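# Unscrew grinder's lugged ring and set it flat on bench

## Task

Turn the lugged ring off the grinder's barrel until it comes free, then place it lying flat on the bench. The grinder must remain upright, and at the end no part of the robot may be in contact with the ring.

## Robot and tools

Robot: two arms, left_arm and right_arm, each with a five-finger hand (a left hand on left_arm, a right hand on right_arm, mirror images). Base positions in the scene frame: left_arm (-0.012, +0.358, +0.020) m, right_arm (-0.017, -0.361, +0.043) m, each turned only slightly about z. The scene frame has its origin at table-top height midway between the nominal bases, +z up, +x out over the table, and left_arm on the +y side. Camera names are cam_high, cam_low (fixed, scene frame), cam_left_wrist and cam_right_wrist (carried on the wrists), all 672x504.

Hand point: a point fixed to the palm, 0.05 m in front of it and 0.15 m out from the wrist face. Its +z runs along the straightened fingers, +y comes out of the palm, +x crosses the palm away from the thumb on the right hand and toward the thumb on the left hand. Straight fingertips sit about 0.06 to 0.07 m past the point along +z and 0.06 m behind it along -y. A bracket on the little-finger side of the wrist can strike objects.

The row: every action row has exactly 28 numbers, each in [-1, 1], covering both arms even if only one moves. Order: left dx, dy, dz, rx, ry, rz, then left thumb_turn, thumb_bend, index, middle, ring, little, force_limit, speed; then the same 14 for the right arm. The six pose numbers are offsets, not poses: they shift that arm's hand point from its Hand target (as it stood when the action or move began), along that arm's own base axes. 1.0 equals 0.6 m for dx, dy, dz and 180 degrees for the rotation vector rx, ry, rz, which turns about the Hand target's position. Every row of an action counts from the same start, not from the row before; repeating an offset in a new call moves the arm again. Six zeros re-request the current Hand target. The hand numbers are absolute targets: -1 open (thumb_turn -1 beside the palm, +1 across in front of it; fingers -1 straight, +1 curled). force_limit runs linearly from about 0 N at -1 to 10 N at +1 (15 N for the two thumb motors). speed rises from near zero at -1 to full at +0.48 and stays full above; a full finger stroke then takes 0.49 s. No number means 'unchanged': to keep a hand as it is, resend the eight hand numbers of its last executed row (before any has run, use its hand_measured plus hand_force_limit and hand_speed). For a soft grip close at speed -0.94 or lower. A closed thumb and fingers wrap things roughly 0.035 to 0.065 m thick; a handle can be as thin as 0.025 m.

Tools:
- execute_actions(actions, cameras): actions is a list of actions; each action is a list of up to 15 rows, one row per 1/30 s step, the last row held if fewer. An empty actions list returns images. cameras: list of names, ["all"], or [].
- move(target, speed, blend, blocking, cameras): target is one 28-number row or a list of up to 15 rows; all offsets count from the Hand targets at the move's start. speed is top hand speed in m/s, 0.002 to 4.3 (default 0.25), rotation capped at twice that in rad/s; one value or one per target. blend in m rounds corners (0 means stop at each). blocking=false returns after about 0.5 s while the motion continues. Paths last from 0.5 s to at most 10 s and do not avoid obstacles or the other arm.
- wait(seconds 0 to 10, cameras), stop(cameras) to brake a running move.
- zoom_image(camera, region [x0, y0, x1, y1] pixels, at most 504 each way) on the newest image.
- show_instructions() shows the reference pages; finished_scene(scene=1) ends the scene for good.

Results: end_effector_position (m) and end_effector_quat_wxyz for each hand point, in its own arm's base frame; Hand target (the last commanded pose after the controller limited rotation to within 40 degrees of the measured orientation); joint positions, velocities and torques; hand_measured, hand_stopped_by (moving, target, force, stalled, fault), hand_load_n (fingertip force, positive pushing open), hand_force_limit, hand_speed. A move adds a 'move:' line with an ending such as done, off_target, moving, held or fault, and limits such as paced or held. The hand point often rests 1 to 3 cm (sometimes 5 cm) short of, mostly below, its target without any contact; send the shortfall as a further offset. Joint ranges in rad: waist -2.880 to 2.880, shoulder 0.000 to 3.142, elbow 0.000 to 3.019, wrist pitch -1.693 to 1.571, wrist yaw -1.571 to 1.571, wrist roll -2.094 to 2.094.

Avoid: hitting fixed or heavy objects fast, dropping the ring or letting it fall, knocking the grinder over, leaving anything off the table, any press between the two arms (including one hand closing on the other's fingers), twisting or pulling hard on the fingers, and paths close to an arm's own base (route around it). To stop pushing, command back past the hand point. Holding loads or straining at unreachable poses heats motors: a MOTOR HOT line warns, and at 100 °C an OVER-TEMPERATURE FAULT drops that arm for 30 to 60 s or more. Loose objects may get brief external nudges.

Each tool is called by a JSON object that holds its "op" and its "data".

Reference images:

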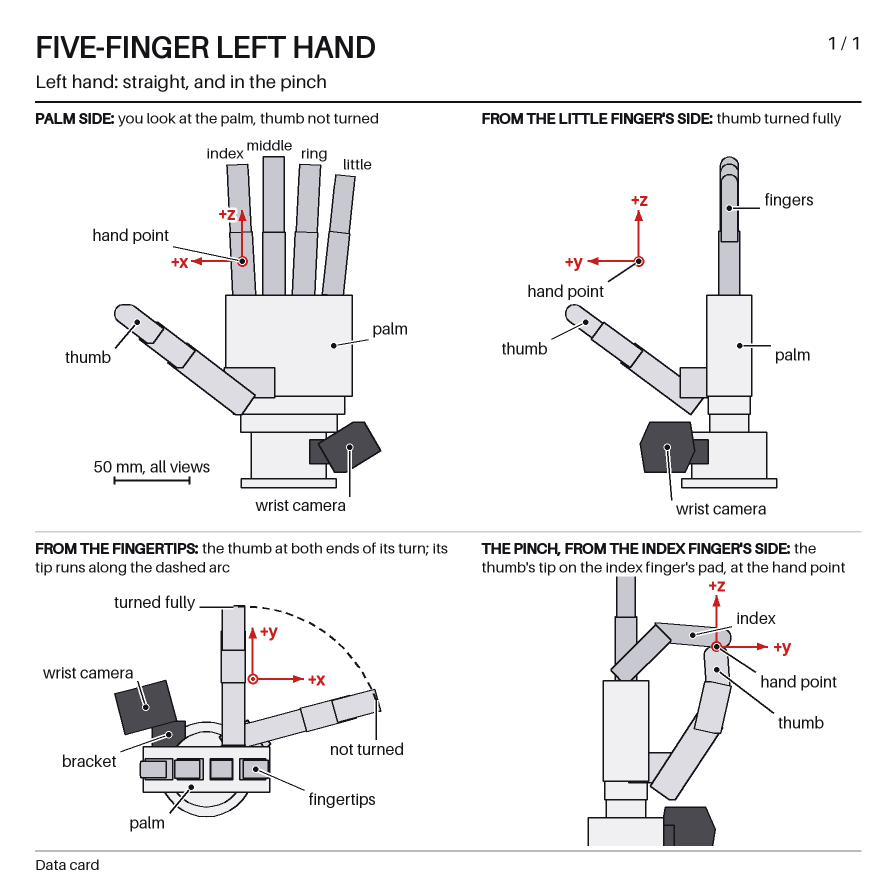

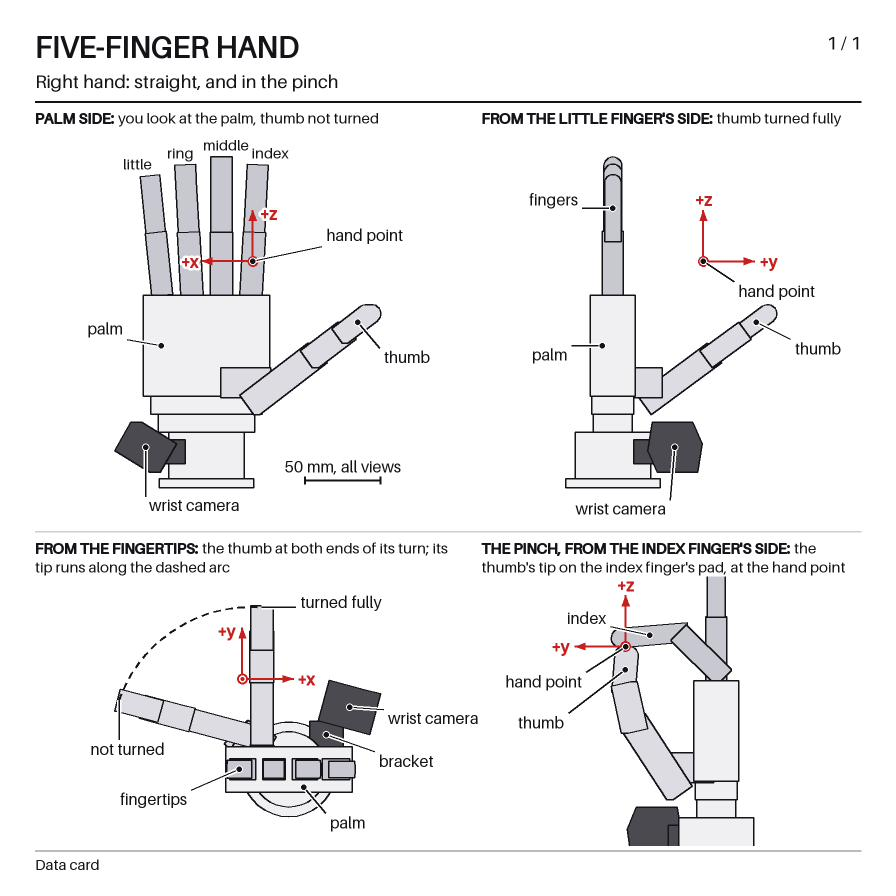

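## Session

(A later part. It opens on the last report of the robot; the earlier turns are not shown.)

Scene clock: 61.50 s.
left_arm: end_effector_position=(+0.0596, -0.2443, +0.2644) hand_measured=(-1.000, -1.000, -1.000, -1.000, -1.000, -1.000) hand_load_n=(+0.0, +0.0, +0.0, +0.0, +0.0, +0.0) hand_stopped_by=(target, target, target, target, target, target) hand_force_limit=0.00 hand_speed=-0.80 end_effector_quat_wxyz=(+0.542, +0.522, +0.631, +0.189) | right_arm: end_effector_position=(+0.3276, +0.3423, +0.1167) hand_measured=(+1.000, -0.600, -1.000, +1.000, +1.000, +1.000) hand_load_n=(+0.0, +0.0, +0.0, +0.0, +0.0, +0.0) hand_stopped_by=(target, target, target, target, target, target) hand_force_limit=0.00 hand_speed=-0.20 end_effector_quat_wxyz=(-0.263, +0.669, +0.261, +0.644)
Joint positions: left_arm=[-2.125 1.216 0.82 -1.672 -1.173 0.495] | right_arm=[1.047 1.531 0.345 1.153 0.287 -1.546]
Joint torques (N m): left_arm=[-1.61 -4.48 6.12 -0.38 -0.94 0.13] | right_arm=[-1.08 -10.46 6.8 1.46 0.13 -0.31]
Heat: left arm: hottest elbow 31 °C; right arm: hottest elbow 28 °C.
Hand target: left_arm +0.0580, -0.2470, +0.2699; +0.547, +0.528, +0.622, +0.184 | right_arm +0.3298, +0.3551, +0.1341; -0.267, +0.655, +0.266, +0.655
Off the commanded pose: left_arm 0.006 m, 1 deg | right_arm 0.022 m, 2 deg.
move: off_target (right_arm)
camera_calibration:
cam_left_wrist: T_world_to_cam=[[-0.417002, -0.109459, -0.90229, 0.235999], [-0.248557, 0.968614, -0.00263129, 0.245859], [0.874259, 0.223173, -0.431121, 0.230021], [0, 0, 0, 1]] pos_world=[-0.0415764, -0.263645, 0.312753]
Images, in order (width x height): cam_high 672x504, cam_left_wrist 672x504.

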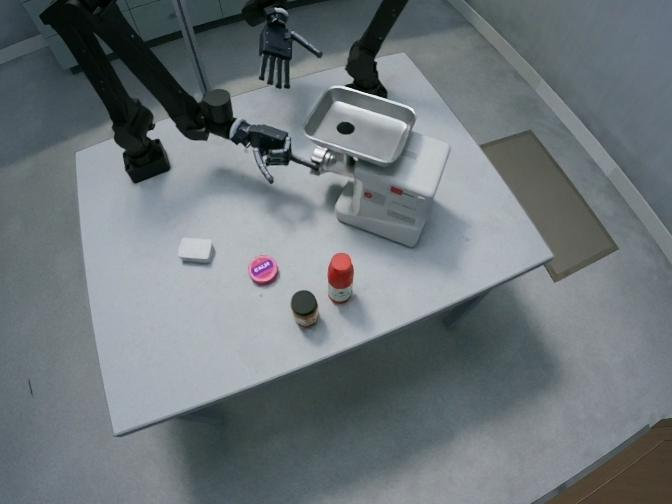

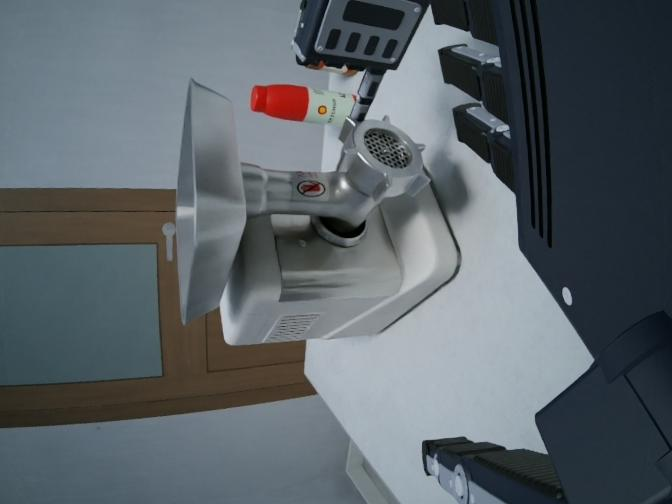

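{"op": "move", "data": {"target": [0,0,0,0,0,0,-1,-1,-1,-1,-1,-1,0,-0.8,-0.010,0.0103,0.0205,0,0,0,1,-0.6,-1,1,1,1,0,-0.2], "speed": 0.05, "cameras": ["cam_high","cam_left_wrist"]}}

Scene clock: 63.87 s.
left_arm: end_effector_position=(+0.0596, -0.2443, +0.2644) hand_measured=(-1.000, -1.000, -1.000, -1.000, -1.000, -1.000) hand_load_n=(+0.0, +0.0, +0.0, +0.0, +0.0, +0.0) hand_stopped_by=(target, target, target, target, target, target) hand_force_limit=0.00 hand_speed=-0.80 end_effector_quat_wxyz=(+0.542, +0.522, +0.631, +0.189) | right_arm: end_effector_position=(+0.3233, +0.3433, +0.1230) hand_measured=(+1.000, -0.600, -1.000, +1.000, +1.000, +1.000) hand_load_n=(+0.0, +0.0, -0.5, +0.0, +0.0, +0.0) hand_stopped_by=(target, target, target, target, target, target) hand_force_limit=0.00 hand_speed=-0.20 end_effector_quat_wxyz=(-0.255, +0.674, +0.262, +0.642)
Joint positions: left_arm=[-2.125 1.216 0.82 -1.672 -1.173 0.495] | right_arm=[1.067 1.487 0.35 1.088 0.318 -1.547]
Joint torques (N m): left_arm=[-1.73 -4.6 6.13 -0.42 -0.95 0.12] | right_arm=[-0.56 -10.64 7.71 1.57 0 -0.29]
Heat: left arm: hottest elbow 31 °C; right arm: hottest elbow 28 °C.
Hand target: left_arm +0.0580, -0.2470, +0.2699; +0.547, +0.528, +0.622, +0.184 | right_arm +0.3238, +0.3613, +0.1463; -0.267, +0.655, +0.266, +0.655
Off the commanded pose: left_arm 0.006 m, 1 deg | right_arm 0.030 m, 3 deg.
move: off_target (right_arm)
camera_calibration:
cam_left_wrist: T_world_to_cam=[[-0.417002, -0.109459, -0.90229, 0.235999], [-0.248557, 0.968614, -0.00263129, 0.245859], [0.874259, 0.223173, -0.431121, 0.230021], [0, 0, 0, 1]] pos_world=[-0.0415764, -0.263645, 0.312753]
Images, in order (width x height): cam_high 672x504, cam_left_wrist 672x504.

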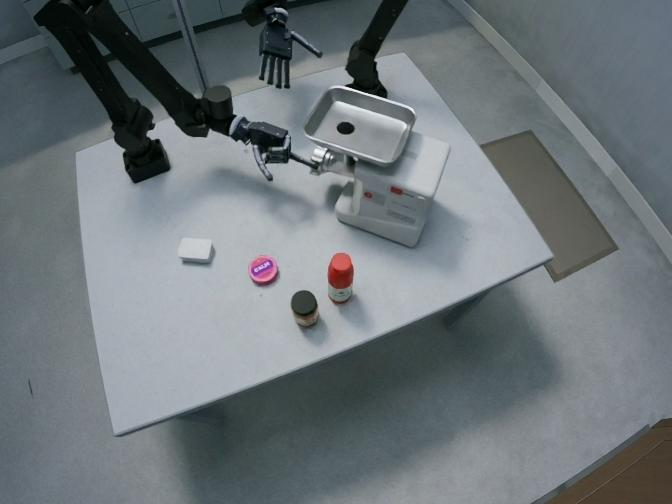

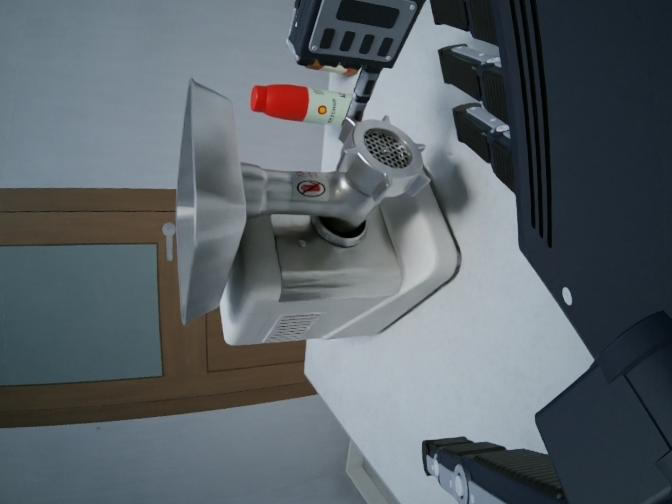

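{"op": "zoom_image", "data": {"camera": "cam_left_wrist", "region": [310, 40, 470, 220]}}

{"op": "zoom_image", "data": {"camera": "cam_high", "region": [250, 110, 370, 200]}}

Scaled by 2.800 from the camera's 672x504 image, which has a finer 960x720 frame.

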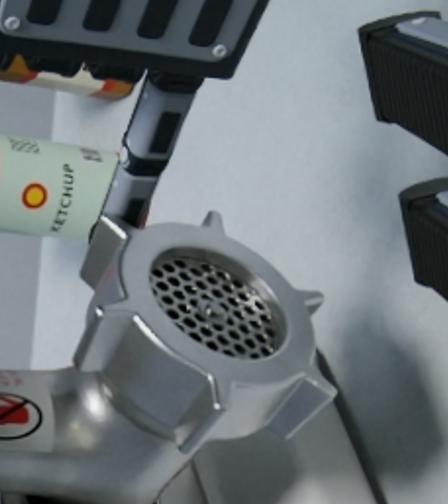

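Scaled by 4.200.

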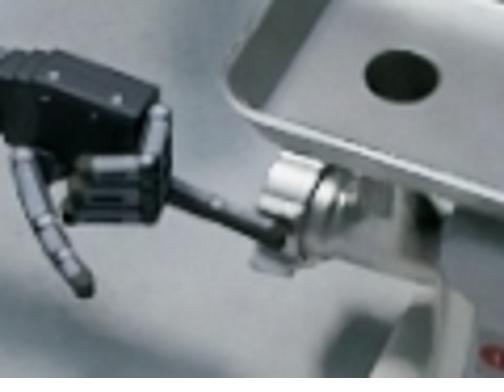

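{"op": "move", "data": {"target": [0,0,0,0,0,0,-1,-1,-1,-1,-1,-1,0,-0.8,-0.012,0.0123,0.0273,0,0,0,1,-0.6,-1,1,1,1,0,-0.2], "speed": 0.05, "cameras": ["cam_left_wrist"]}}

{"op": "zoom_image", "data": {"camera": "cam_left_wrist", "region": [310, 40, 470, 220]}}

Scene clock: 66.57 s.
left_arm: end_effector_position=(+0.0596, -0.2443, +0.2644) hand_measured=(-1.000, -1.000, -1.000, -1.000, -1.000, -1.000) hand_load_n=(+0.0, +0.0, +0.0, +0.0, +0.0, +0.0) hand_stopped_by=(target, target, target, target, target, target) hand_force_limit=0.00 hand_speed=-0.80 end_effector_quat_wxyz=(+0.542, +0.522, +0.631, +0.189) | right_arm: end_effector_position=(+0.3185, +0.3408, +0.1283) hand_measured=(+1.000, -0.600, -1.000, +1.000, +1.000, +1.000) hand_load_n=(+0.5, +0.0, -1.5, +0.0, +0.0, +0.0) hand_stopped_by=(target, target, target, target, target, target) hand_force_limit=0.00 hand_speed=-0.20 end_effector_quat_wxyz=(-0.236, +0.682, +0.269, +0.638)
Joint positions: left_arm=[-2.125 1.216 0.82 -1.672 -1.173 0.495] | right_arm=[1.09 1.433 0.355 0.998 0.358 -1.564]
Joint torques (N m): left_arm=[-1.96 -4.6 6.11 -0.31 -0.93 0.13] | right_arm=[0.21 -11.05 9.17 1.91 -0.27 -0.25]
Heat: left arm: hottest elbow 31 °C; right arm: hottest elbow 28 °C.
Hand target: left_arm +0.0580, -0.2470, +0.2699; +0.547, +0.528, +0.622, +0.184 | right_arm +0.3166, +0.3686, +0.1628; -0.267, +0.655, +0.266, +0.655
Off the commanded pose: left_arm 0.006 m, 1 deg | right_arm 0.044 m, 5 deg.
move: off_target (right_arm)
camera_calibration:
cam_left_wrist: T_world_to_cam=[[-0.417002, -0.109459, -0.90229, 0.235999], [-0.248557, 0.968614, -0.00263129, 0.245859], [0.874259, 0.223173, -0.431121, 0.230021], [0, 0, 0, 1]] pos_world=[-0.0415764, -0.263645, 0.312753]
Images, in order (width x height): cam_left_wrist 672x504.

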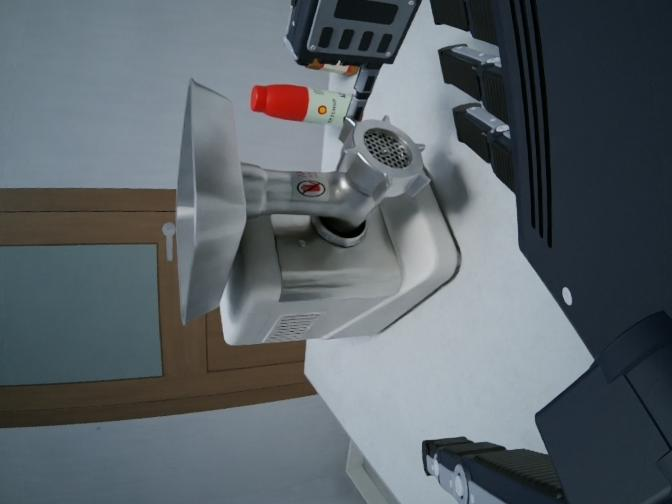

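Scaled by 2.800 from the camera's 672x504 image, which has a finer 960x720 frame.

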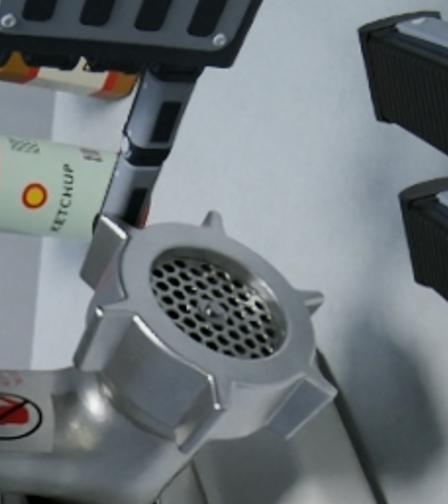

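{"op": "execute_actions", "data": {"actions": [], "cameras": ["cam_right_wrist","cam_low"]}}

{"op": "zoom_image", "data": {"camera": "cam_right_wrist", "region": [180, 150, 480, 375]}}

Scene clock: 68.30 s.
left_arm: end_effector_position=(+0.0596, -0.2443, +0.2644) hand_measured=(-1.000, -1.000, -1.000, -1.000, -1.000, -1.000) hand_load_n=(+0.0, +0.0, +0.0, +0.0, +0.0, +0.0) hand_stopped_by=(target, target, target, target, target, target) hand_force_limit=0.00 hand_speed=-0.80 end_effector_quat_wxyz=(+0.542, +0.522, +0.631, +0.189) | right_arm: end_effector_position=(+0.3185, +0.3408, +0.1283) hand_measured=(+1.000, -0.600, -1.000, +1.000, +1.000, +1.000) hand_load_n=(+0.0, +0.0, -1.5, +0.0, +0.0, +0.0) hand_stopped_by=(target, target, target, target, target, target) hand_force_limit=0.00 hand_speed=-0.20 end_effector_quat_wxyz=(-0.236, +0.682, +0.269, +0.638)
Joint positions: left_arm=[-2.125 1.216 0.82 -1.672 -1.173 0.495] | right_arm=[1.09 1.433 0.355 0.998 0.358 -1.564]
Joint velocities: within noise
Joint torques (N m): left_arm=[-1.61 -4.31 6.17 -0.38 -0.94 0.13] | right_arm=[0.09 -11.05 9.16 1.88 -0.27 -0.25]
Heat: left arm: hottest elbow 31 °C; right arm: hottest elbow 28 °C.
Hand target: left_arm +0.0580, -0.2470, +0.2699; +0.547, +0.528, +0.622, +0.184 | right_arm +0.3166, +0.3686, +0.1628; -0.267, +0.655, +0.266, +0.655
Off the commanded pose: left_arm 0.006 m, 1 deg | right_arm 0.044 m, 5 deg.
camera_calibration:
cam_right_wrist: T_world_to_cam=[[0.673044, -0.680616, 0.289436, -0.0179749], [-0.273448, -0.592604, -0.757659, 0.379186], [0.687196, 0.430792, -0.584962, -0.184639], [0, 0, 0, 1]] pos_world=[0.242668, 0.292014, 0.18449]
Images, in order (width x height): cam_low 672x504, cam_right_wrist 672x504.

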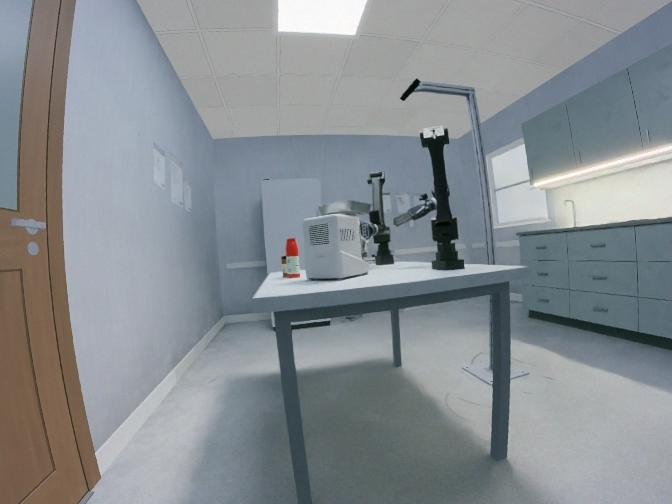

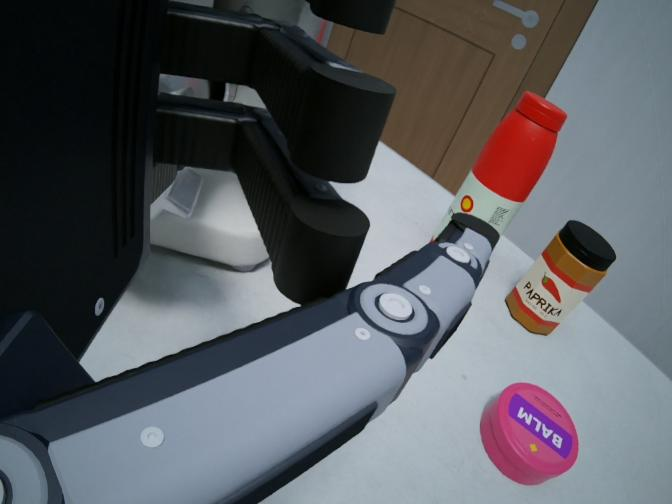

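Scaled by 1.680 from the camera's 672x504 image, which has a finer 960x720 frame.

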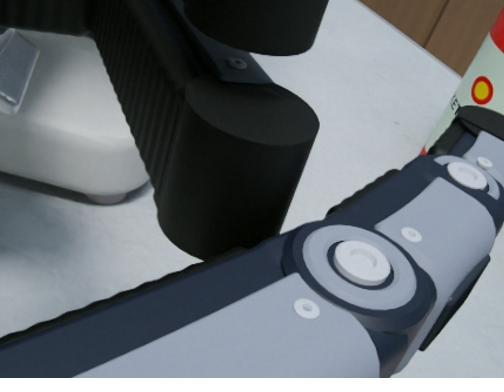

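{"op": "move", "data": {"target": [0,0,0,0,0,0,-1,-1,-1,-1,-1,-1,0,-0.8,-0.010,0.030,0.035,0,0,0,1,-0.6,-1,1,1,1,0,-0.2], "speed": 0.05, "cameras": ["cam_left_wrist"]}}

{"op": "zoom_image", "data": {"camera": "cam_left_wrist", "region": [310, 40, 470, 220]}}

Scene clock: 69.80 s.
left_arm: end_effector_position=(+0.0596, -0.2443, +0.2644) hand_measured=(-1.000, -1.000, -1.000, -1.000, -1.000, -1.000) hand_load_n=(+0.0, +0.0, +0.0, +0.0, +0.0, +0.0) hand_stopped_by=(target, target, target, target, target, target) hand_force_limit=0.00 hand_speed=-0.80 end_effector_quat_wxyz=(+0.542, +0.522, +0.631, +0.189) | right_arm: end_effector_position=(+0.3150, +0.3420, +0.1335) hand_measured=(+1.000, -0.600, -1.000, +1.000, +1.000, +1.000) hand_load_n=(+0.0, +0.0, -3.5, +0.0, +0.0, +0.0) hand_stopped_by=(target, target, target, target, target, target) hand_force_limit=0.00 hand_speed=-0.20 end_effector_quat_wxyz=(-0.215, +0.693, +0.273, +0.631)
Joint positions: left_arm=[-2.125 1.216 0.82 -1.672 -1.173 0.495] | right_arm=[1.117 1.387 0.378 0.889 0.411 -1.569]
Joint torques (N m): left_arm=[-1.79 -4.72 6.13 -0.36 -0.96 0.16] | right_arm=[1.26 -11.46 11.6 2.25 -0.79 -0.2]
Heat: left arm: hottest elbow 31 °C; right arm: hottest elbow 28 °C.
Hand target: left_arm +0.0580, -0.2470, +0.2699; +0.547, +0.528, +0.622, +0.184 | right_arm +0.3105, +0.3867, +0.1838; -0.267, +0.655, +0.266, +0.655
Off the commanded pose: left_arm 0.006 m, 1 deg | right_arm 0.067 m, 8 deg.
move: off_target (right_arm)
camera_calibration:
cam_left_wrist: T_world_to_cam=[[-0.417002, -0.109459, -0.90229, 0.235999], [-0.248557, 0.968614, -0.00263129, 0.245859], [0.874259, 0.223173, -0.431121, 0.230021], [0, 0, 0, 1]] pos_world=[-0.0415764, -0.263645, 0.312753]
Images, in order (width x height): cam_left_wrist 672x504.

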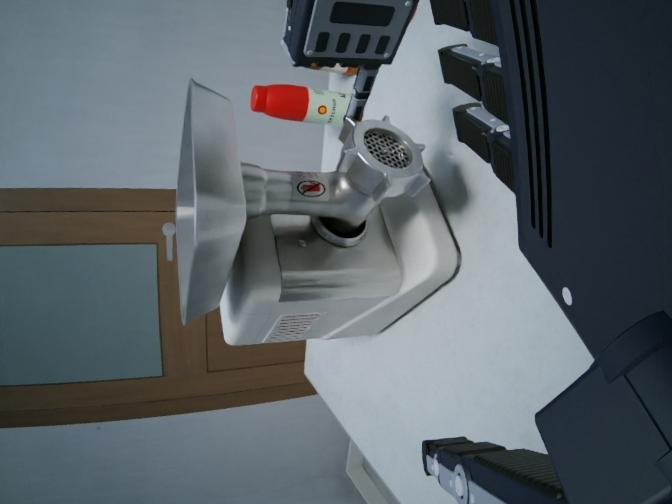

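Scaled by 2.800 from the camera's 672x504 image, which has a finer 960x720 frame.

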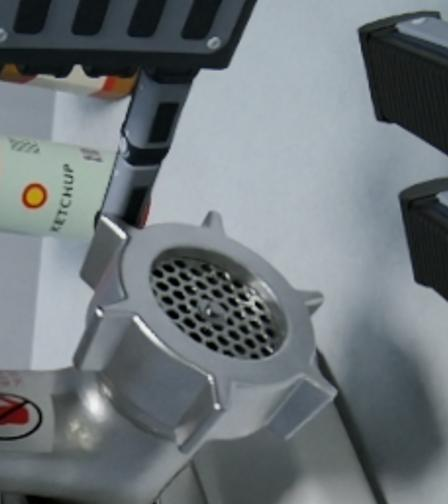

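{"op": "move", "data": {"target": [[0,0,0,0,0,0,-1,-1,-1,-1,-1,-1,0,-0.8,0.0608,-0.0823,-0.1243,0,0,0,1,-0.6,-1,1,1,1,0,-0.2],[0,0,0,0,0,0,-1,-1,-1,-1,-1,-1,0,-0.8,-0.0585,-0.1987,-0.1077,0,0,0,1,-0.6,-1,1,1,1,0,-0.2]], "speed": [0.06,0.12], "blend": [0.01,0], "cameras": ["cam_high","cam_left_wrist"]}}

Scene clock: 83.00 s.
left_arm: end_effector_position=(+0.0596, -0.2443, +0.2644) hand_measured=(-1.000, -1.000, -1.000, -1.000, -1.000, -1.000) hand_load_n=(+0.0, +0.0, +0.0, +0.0, +0.0, +0.0) hand_stopped_by=(target, target, target, target, target, target) hand_force_limit=0.00 hand_speed=-0.80 end_effector_quat_wxyz=(+0.542, +0.522, +0.631, +0.189) | right_arm: end_effector_position=(+0.2776, +0.2667, +0.1123) hand_measured=(+1.000, -0.600, -1.000, +1.000, +1.000, +1.000) hand_load_n=(+0.0, +0.0, +0.0, +0.0, +0.5, +0.0) hand_stopped_by=(target, target, target, target, target, target) hand_force_limit=0.00 hand_speed=-0.20 end_effector_quat_wxyz=(-0.266, +0.662, +0.266, +0.648)
Joint positions: left_arm=[-2.125 1.216 0.82 -1.672 -1.173 0.495] | right_arm=[1.066 1.385 0.098 1.268 0.295 -1.558]
Joint torques (N m): left_arm=[-1.9 -4.72 6.19 -0.31 -0.94 0.13] | right_arm=[-1.03 -6.77 3.63 2.07 0.15 -0.2]
Heat: left arm: hottest elbow 31 °C; right arm: hottest elbow 29 °C.
Hand target: left_arm +0.0580, -0.2470, +0.2699; +0.547, +0.528, +0.622, +0.184 | right_arm +0.2754, +0.2675, +0.1191; -0.267, +0.655, +0.266, +0.655
Off the commanded pose: left_arm 0.006 m, 1 deg | right_arm 0.007 m, 1 deg.
move: done
camera_calibration:
cam_left_wrist: T_world_to_cam=[[-0.417002, -0.109459, -0.90229, 0.235999], [-0.248557, 0.968614, -0.00263129, 0.245859], [0.874259, 0.223173, -0.431121, 0.230021], [0, 0, 0, 1]] pos_world=[-0.0415764, -0.263645, 0.312753]
Images, in order (width x height): cam_high 672x504, cam_left_wrist 672x504.

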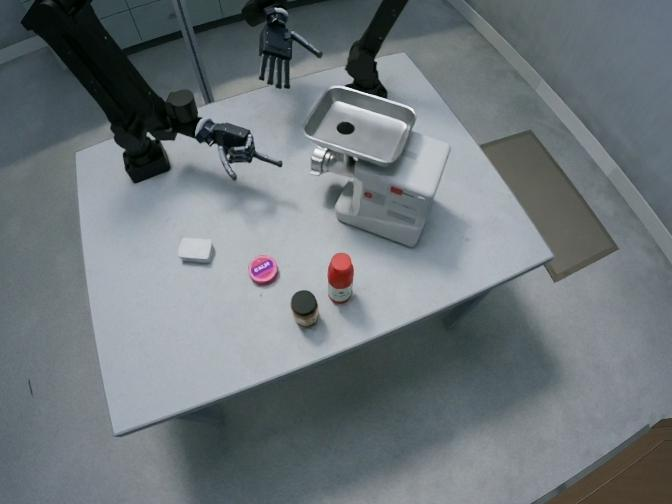

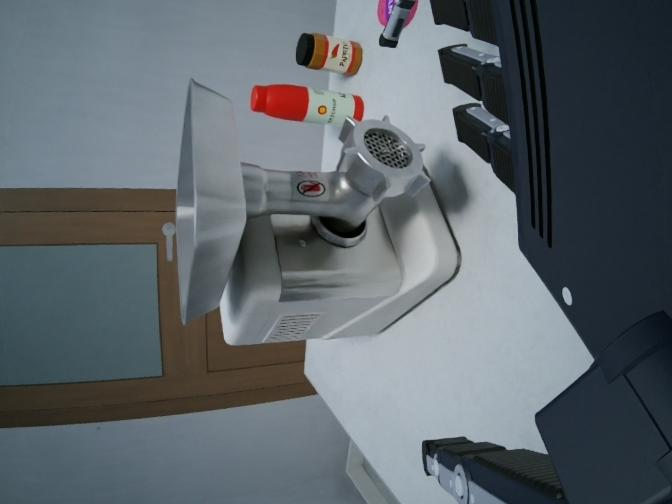

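{"op": "zoom_image", "data": {"camera": "cam_left_wrist", "region": [300, 90, 460, 250]}}

{"op": "zoom_image", "data": {"camera": "cam_high", "region": [290, 80, 440, 220]}}

Scaled by 3.150 from the camera's 672x504 image, which has a finer 960x720 frame.

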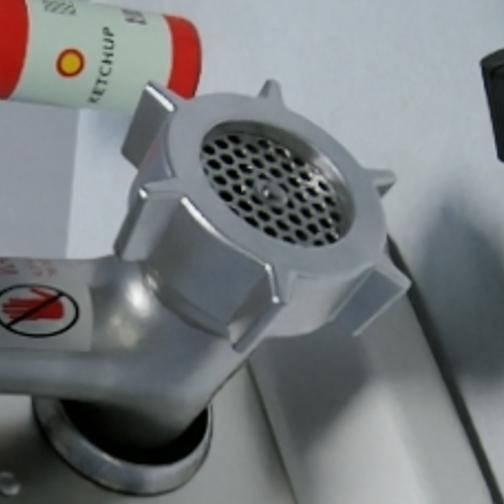

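Scaled by 3.360.

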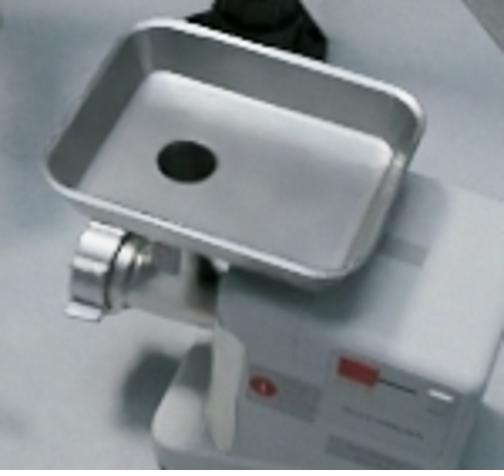

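{"op": "move", "data": {"target": [0,0,0,0,0,0,-1,-1,-1,-1,-1,-1,0,-0.8,0.141,-0.279,0.335,0,0,0,1,-0.6,-1,1,1,1,0,-0.2], "speed": 0.25, "cameras": ["cam_high"]}}

Scene clock: 86.00 s.
left_arm: end_effector_position=(+0.0596, -0.2443, +0.2644) hand_measured=(-1.000, -1.000, -1.000, -1.000, -1.000, -1.000) hand_load_n=(+0.0, +0.0, +0.0, +0.0, +0.0, +0.0) hand_stopped_by=(target, target, target, target, target, target) hand_force_limit=0.00 hand_speed=-0.80 end_effector_quat_wxyz=(+0.542, +0.522, +0.631, +0.189) | right_arm: end_effector_position=(+0.3539, +0.1017, +0.2892) hand_measured=(+1.000, -0.600, -1.000, +1.000, +1.000, +1.000) hand_load_n=(+0.0, +0.0, +0.0, +0.0, +0.0, +0.0) hand_stopped_by=(target, target, target, target, target, target) hand_force_limit=0.00 hand_speed=-0.20 end_effector_quat_wxyz=(-0.275, +0.669, +0.257, +0.641)
Joint positions: left_arm=[-2.125 1.216 0.82 -1.672 -1.173 0.495] | right_arm=[0.055 0.494 0.391 0.067 -0.718 -1.556]
Joint torques (N m): left_arm=[-1.73 -4.6 6.13 -0.36 -0.94 0.13] | right_arm=[-2.78 0.44 13.82 1.32 -0.27 -0.2]
Heat: left arm: hottest elbow 31 °C; right arm: hottest elbow 29 °C.
Hand target: left_arm +0.0580, -0.2470, +0.2699; +0.547, +0.528, +0.622, +0.184 | right_arm +0.3600, +0.1000, +0.3200; -0.267, +0.655, +0.266, +0.655
Off the commanded pose: left_arm 0.006 m, 1 deg | right_arm 0.032 m, 3 deg.
move: off_target (right_arm)
Images, in order (width x height): cam_high 672x504.

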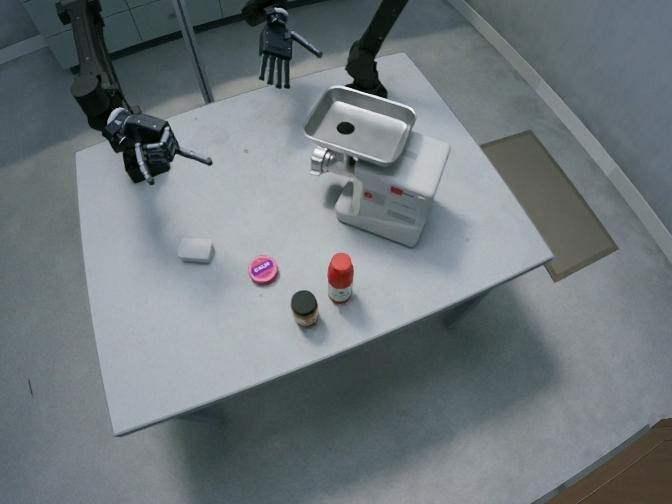

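{"op": "zoom_image", "data": {"camera": "cam_high", "region": [296, 138, 346, 183]}}

Scaled by 10.080.

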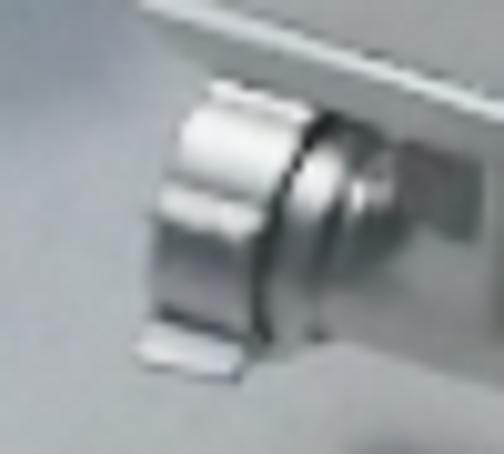

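{"op": "zoom_image", "data": {"camera": "cam_high", "region": [306, 142, 336, 180]}}

Scaled by 13.263.

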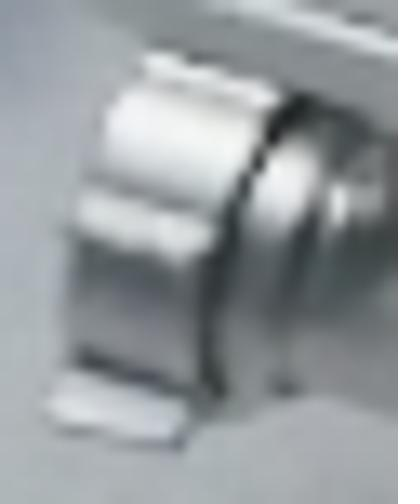

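{"op": "move", "data": {"target": [0.2827,-0.1312,-0.2708,-0.0554,0.1507,0.2204,1,-1,-1,-1,-1,-1,0,-0.2,0.0667,-0.3,0.0167,0,0,-0.25,1,-0.6,-1,1,1,1,0,-0.2], "speed": 0.2, "cameras": ["cam_high","cam_left_wrist"]}}

Scene clock: 106.07 s.
left_arm: end_effector_position=(+0.2212, -0.3059, +0.0989) hand_measured=(+1.000, -1.000, -1.000, -1.000, -1.000, -1.000) hand_load_n=(+0.5, -0.5, +0.0, +0.0, +0.0, +0.0) hand_stopped_by=(target, target, target, target, target, target) hand_force_limit=0.00 hand_speed=-0.20 end_effector_quat_wxyz=(+0.326, +0.277, +0.882, +0.198) | right_arm: end_effector_position=(+0.3888, -0.0737, +0.2858) hand_measured=(+1.000, -0.600, -1.000, +1.000, +1.000, +1.000) hand_load_n=(+0.0, +0.0, +0.0, +0.0, +0.0, +0.0) hand_stopped_by=(target, target, target, target, target, target) hand_force_limit=0.00 hand_speed=-0.20 end_effector_quat_wxyz=(-0.006, +0.737, -0.008, +0.676)
Joint positions: left_arm=[-1.359 1.595 0.999 -1.005 -0.782 0.808] | right_arm=[-0.067 0.6 0.443 0.071 -0.064 -1.556]
Joint torques (N m): left_arm=[-0.85 -8.06 8.8 0.2 -0.39 -0.07] | right_arm=[-2.84 -0.79 14.04 3.4 0.12 -0.2]
Heat: left arm: hottest elbow 30 °C; right arm: hottest elbow 36 °C.
Hand target: left_arm +0.2276, -0.3257, +0.1074; +0.338, +0.268, +0.885, +0.177 | right_arm +0.4000, -0.0800, +0.3302; +0.004, +0.707, -0.005, +0.707
Off the commanded pose: left_arm 0.023 m, 3 deg | right_arm 0.046 m, 5 deg.
move: off_target (left_arm, right_arm)
camera_calibration:
cam_left_wrist: T_world_to_cam=[[-0.544547, -0.56007, -0.624332, 0.0101975], [-0.784129, 0.604141, 0.141966, 0.337873], [0.297674, 0.566864, -0.76815, 0.297121], [0, 0, 0, 1]] pos_world=[0.182044, -0.36684, 0.186634]
Images, in order (width x height): cam_high 672x504, cam_left_wrist 672x504.

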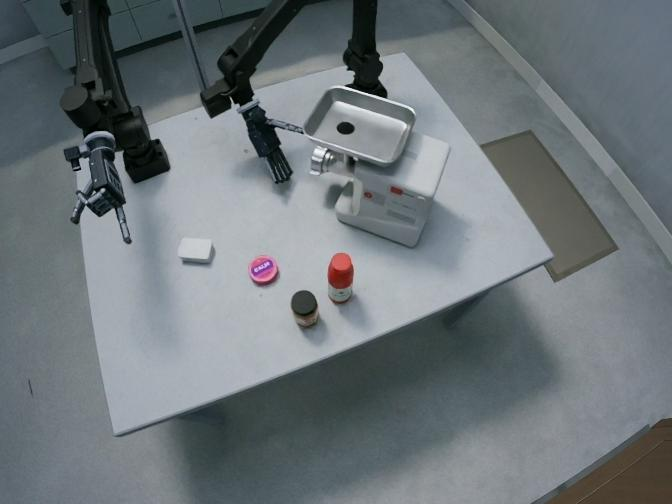

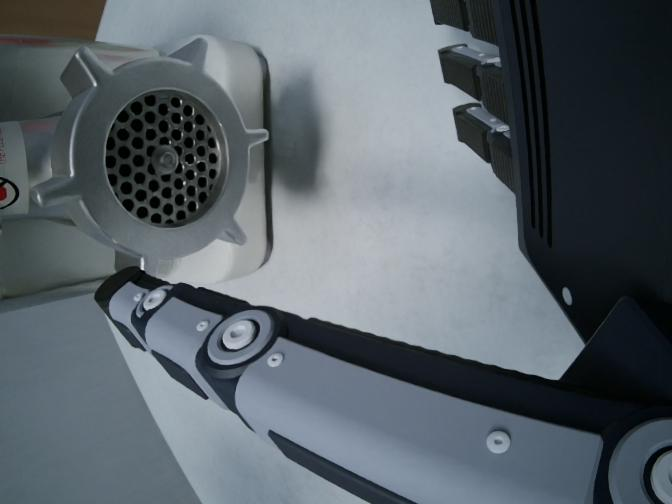

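{"op": "zoom_image", "data": {"camera": "cam_left_wrist", "region": [0, 0, 320, 320]}}

Scaled by 1.575 from the camera's 672x504 image, which has a finer 960x720 frame.

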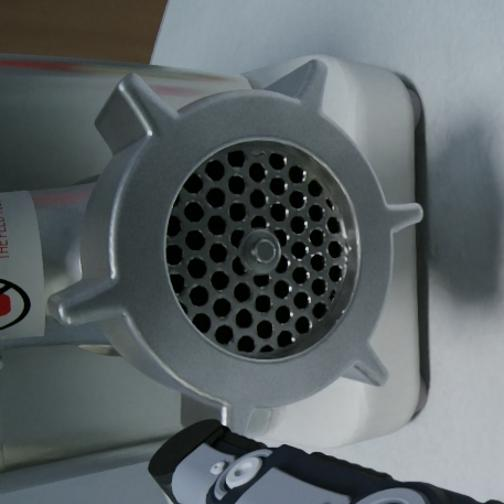

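{"op": "move", "data": {"target": [0.0085,-0.0265,0.0548,0.1792,0.1902,0,1,-1,-1,-1,-1,-1,0,-0.2,0,0,0,0,0,0,1,-0.6,-1,1,1,1,0,-0.2], "speed": 0.2, "cameras": ["cam_high","cam_left_wrist"]}}

Scene clock: 113.67 s.
left_arm: end_effector_position=(+0.2256, -0.3338, +0.1290) hand_measured=(+1.000, -1.000, -1.000, -1.000, -1.000, -1.000) hand_load_n=(+0.0, +0.0, -0.5, +0.0, +0.0, +0.0) hand_stopped_by=(target, target, target, target, target, target) hand_force_limit=0.00 hand_speed=-0.20 end_effector_quat_wxyz=(-0.016, +0.391, +0.861, +0.326) | right_arm: end_effector_position=(+0.3888, -0.0737, +0.2858) hand_measured=(+1.000, -0.600, -1.000, +1.000, +1.000, +1.000) hand_load_n=(+0.0, +0.0, +0.0, +0.0, +0.0, +0.0) hand_stopped_by=(target, target, target, target, target, target) hand_force_limit=0.00 hand_speed=-0.20 end_effector_quat_wxyz=(-0.006, +0.737, -0.008, +0.676)
Joint positions: left_arm=[-1.254 1.911 1.475 -1.676 -0.406 1.055] | right_arm=[-0.067 0.6 0.443 0.071 -0.064 -1.556]
Joint torques (N m): left_arm=[-0.73 -11.46 8.61 -1.73 -0.13 0.07] | right_arm=[-2.84 -0.85 14.01 3.41 0.12 -0.21]
Heat: left arm: hottest elbow 31 °C; right arm: hottest elbow 37 °C.
Hand target: left_arm +0.2327, -0.3417, +0.1403; -0.020, +0.390, +0.861, +0.327 | right_arm +0.4000, -0.0800, +0.3302; +0.004, +0.707, -0.005, +0.707
Off the commanded pose: left_arm 0.015 m, 1 deg | right_arm 0.046 m, 5 deg.
joint sent to its limit (left arm) — joint 4 (wrist pitch), lower limit. The joint targets still meet the commanded pose.
move: off_target (left_arm, right_arm)
camera_calibration:
cam_left_wrist: T_world_to_cam=[[-0.859956, -0.283528, -0.424368, 0.153506], [-0.504775, 0.349729, 0.789235, 0.122457], [-0.075357, 0.892917, -0.443869, 0.485919], [0, 0, 0, 1]] pos_world=[0.230439, -0.433189, 0.18418]
Images, in order (width x height): cam_high 672x504, cam_left_wrist 672x504.

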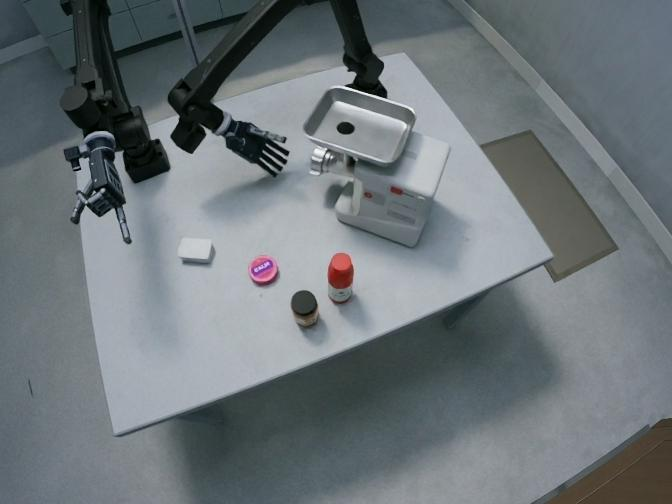

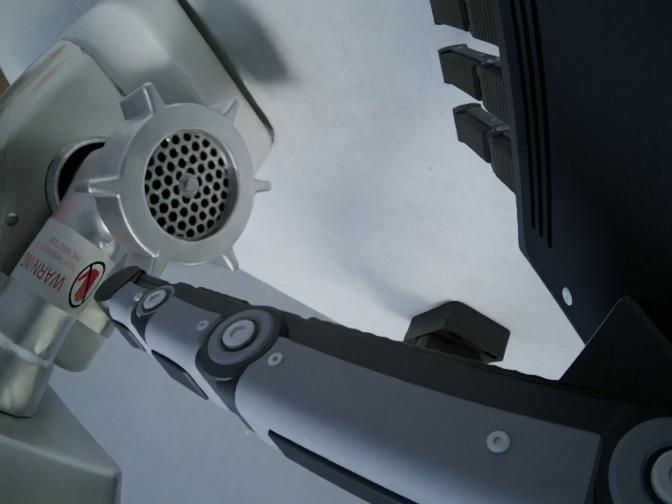

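{"op": "zoom_image", "data": {"camera": "cam_left_wrist", "region": [60, 60, 300, 300]}}

Scaled by 2.100 from the camera's 672x504 image, which has a finer 960x720 frame.

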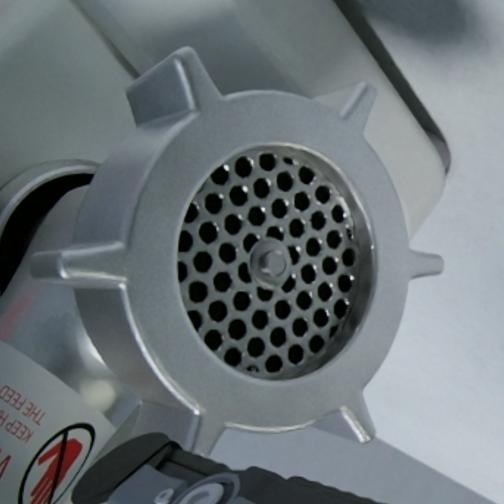

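{"op": "zoom_image", "data": {"camera": "cam_left_wrist", "region": [70, 140, 170, 280]}}

Scaled by 3.600 from the camera's 672x504 image, which has a finer 960x720 frame.

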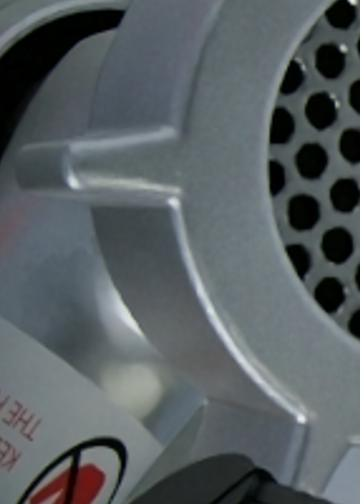

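{"op": "move", "data": {"target": [0.0667,0.0748,-0.0092,0,0,0,1,-1,-1,-1,-1,-1,0,-0.2,0,0,0,0,0,0,1,-0.6,-1,1,1,1,0,-0.2], "speed": 0.12, "cameras": ["cam_high","cam_left_wrist"]}}

{"op": "zoom_image", "data": {"camera": "cam_left_wrist", "region": [0, 0, 360, 320]}}

Scene clock: 117.97 s.
left_arm: end_effector_position=(+0.2694, -0.2954, +0.1266) hand_measured=(+1.000, -1.000, -1.000, -1.000, -1.000, -1.000) hand_load_n=(+0.0, +0.0, +0.0, +0.0, +0.0, +0.0) hand_stopped_by=(target, target, target, target, target, target) hand_force_limit=0.00 hand_speed=-0.20 end_effector_quat_wxyz=(-0.031, +0.385, +0.860, +0.332) | right_arm: end_effector_position=(+0.3888, -0.0737, +0.2858) hand_measured=(+1.000, -0.600, -1.000, +1.000, +1.000, +1.000) hand_load_n=(+0.0, +0.0, +0.0, +0.0, +0.0, +0.0) hand_stopped_by=(target, target, target, target, target, target) hand_force_limit=0.00 hand_speed=-0.20 end_effector_quat_wxyz=(-0.006, +0.737, -0.008, +0.676)
Joint positions: left_arm=[-1.14 1.881 1.415 -1.637 -0.447 1.148] | right_arm=[-0.067 0.6 0.443 0.071 -0.064 -1.556]
Joint torques (N m): left_arm=[-1.44 -12.81 5.61 -0.53 -0.46 0.1] | right_arm=[-2.84 -0.79 14.04 3.4 0.12 -0.21]
Heat: left arm: hottest elbow 31 °C; right arm: hottest elbow 38 °C.
Hand target: left_arm +0.2727, -0.2968, +0.1348; -0.020, +0.390, +0.861, +0.327 | right_arm +0.4000, -0.0800, +0.3302; +0.004, +0.707, -0.005, +0.707
Off the commanded pose: left_arm 0.009 m, 1 deg | right_arm 0.046 m, 5 deg.
move: off_target (right_arm)
camera_calibration:
cam_left_wrist: T_world_to_cam=[[-0.862079, -0.289724, -0.415789, 0.198733], [-0.496787, 0.321054, 0.806305, 0.120263], [-0.100115, 0.901656, -0.420705, 0.46022], [0, 0, 0, 1]] pos_world=[0.277143, -0.395993, 0.179279]
Images, in order (width x height): cam_high 672x504, cam_left_wrist 672x504.

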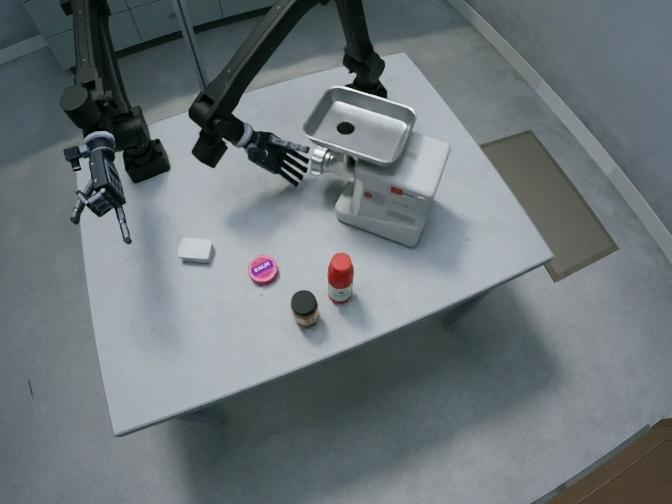

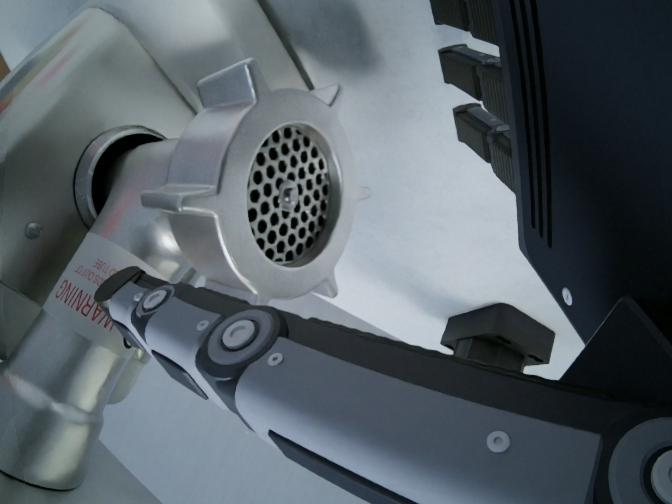

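Scaled by 1.400 from the camera's 672x504 image, which has a finer 960x720 frame.

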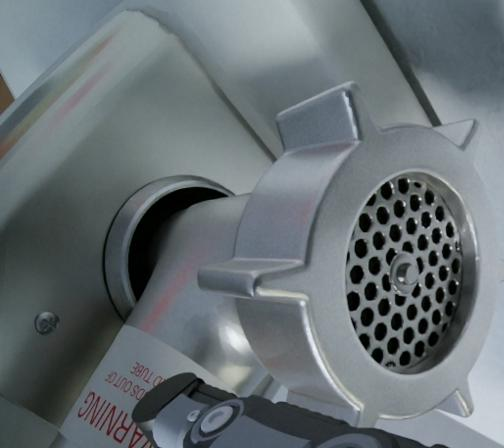

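{"op": "move", "data": {"target": [0.0222,0.0408,-0.0103,0,0,0,1,-1,-1,-1,-1,-1,0,-0.2,0,0,0,0,0,0,1,-0.6,-1,1,1,1,0,-0.2], "speed": 0.08, "cameras": ["cam_high","cam_left_wrist"]}}

{"op": "zoom_image", "data": {"camera": "cam_left_wrist", "region": [100, 0, 460, 320]}}

{"op": "zoom_image", "data": {"camera": "cam_high", "region": [270, 120, 370, 200]}}

Scene clock: 120.90 s.
left_arm: end_effector_position=(+0.2813, -0.2723, +0.1204) hand_measured=(+1.000, -1.000, -1.000, -1.000, -1.000, -1.000) hand_load_n=(-0.5, +0.0, +0.0, +0.0, +0.0, +0.0) hand_stopped_by=(target, target, target, target, target, target) hand_force_limit=0.00 hand_speed=-0.20 end_effector_quat_wxyz=(-0.031, +0.387, +0.860, +0.332) | right_arm: end_effector_position=(+0.3888, -0.0737, +0.2858) hand_measured=(+1.000, -0.600, -1.000, +1.000, +1.000, +1.000) hand_load_n=(+0.0, +0.0, +0.0, +0.0, +0.0, +0.0) hand_stopped_by=(target, target, target, target, target, target) hand_force_limit=0.00 hand_speed=-0.20 end_effector_quat_wxyz=(-0.006, +0.737, -0.008, +0.676)
Joint positions: left_arm=[-1.1 1.847 1.348 -1.583 -0.469 1.193] | right_arm=[-0.067 0.6 0.443 0.071 -0.064 -1.556]
Joint torques (N m): left_arm=[-0.67 -12.34 5.57 -0.54 -0.51 0.1] | right_arm=[-2.84 -0.79 14.04 3.4 0.12 -0.21]
Heat: left arm: hottest elbow 31 °C; right arm: hottest elbow 38 °C.
Hand target: left_arm +0.2861, -0.2723, +0.1286; -0.020, +0.390, +0.861, +0.327 | right_arm +0.4000, -0.0800, +0.3302; +0.004, +0.707, -0.005, +0.707
Off the commanded pose: left_arm 0.009 m, 1 deg | right_arm 0.046 m, 5 deg.
move: off_target (right_arm)
camera_calibration:
cam_left_wrist: T_world_to_cam=[[-0.863687, -0.286379, -0.414768, 0.214281], [-0.494732, 0.324345, 0.806251, 0.124042], [-0.0963653, 0.901547, -0.421813, 0.436947], [0, 0, 0, 1]] pos_world=[0.288546, -0.372795, 0.173178]
Images, in order (width x height): cam_high 672x504, cam_left_wrist 672x504.

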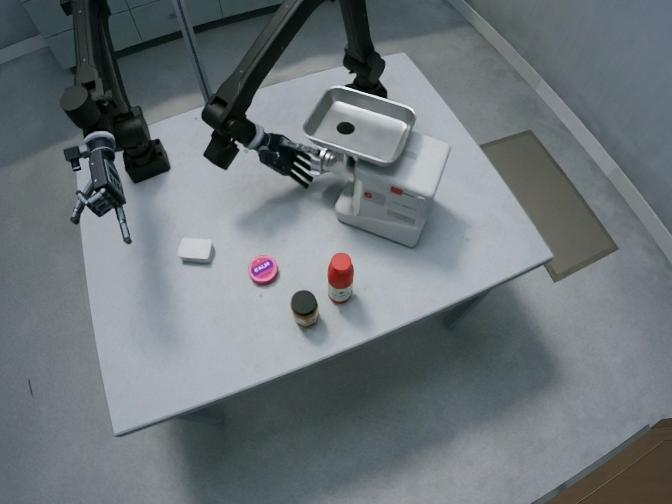

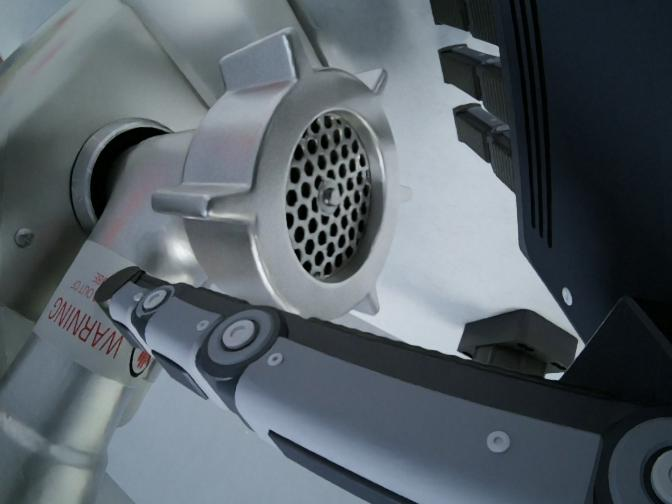

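Scaled by 1.400 from the camera's 672x504 image, which has a finer 960x720 frame.

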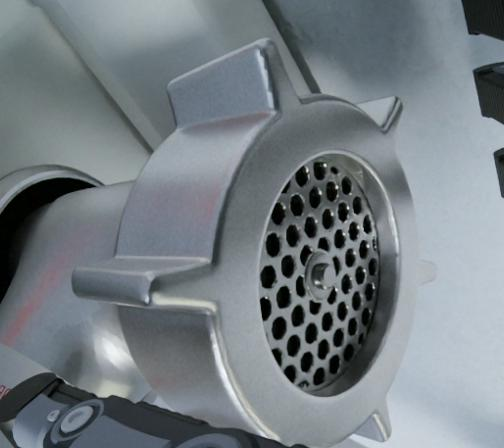

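Scaled by 5.040.

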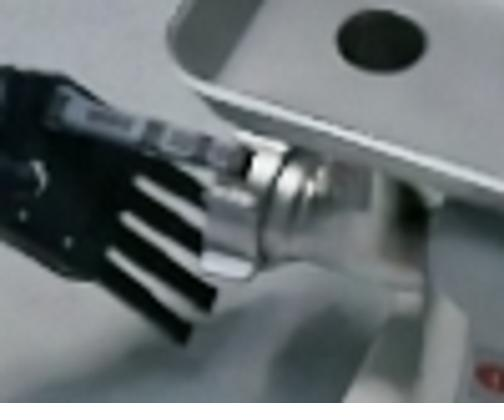

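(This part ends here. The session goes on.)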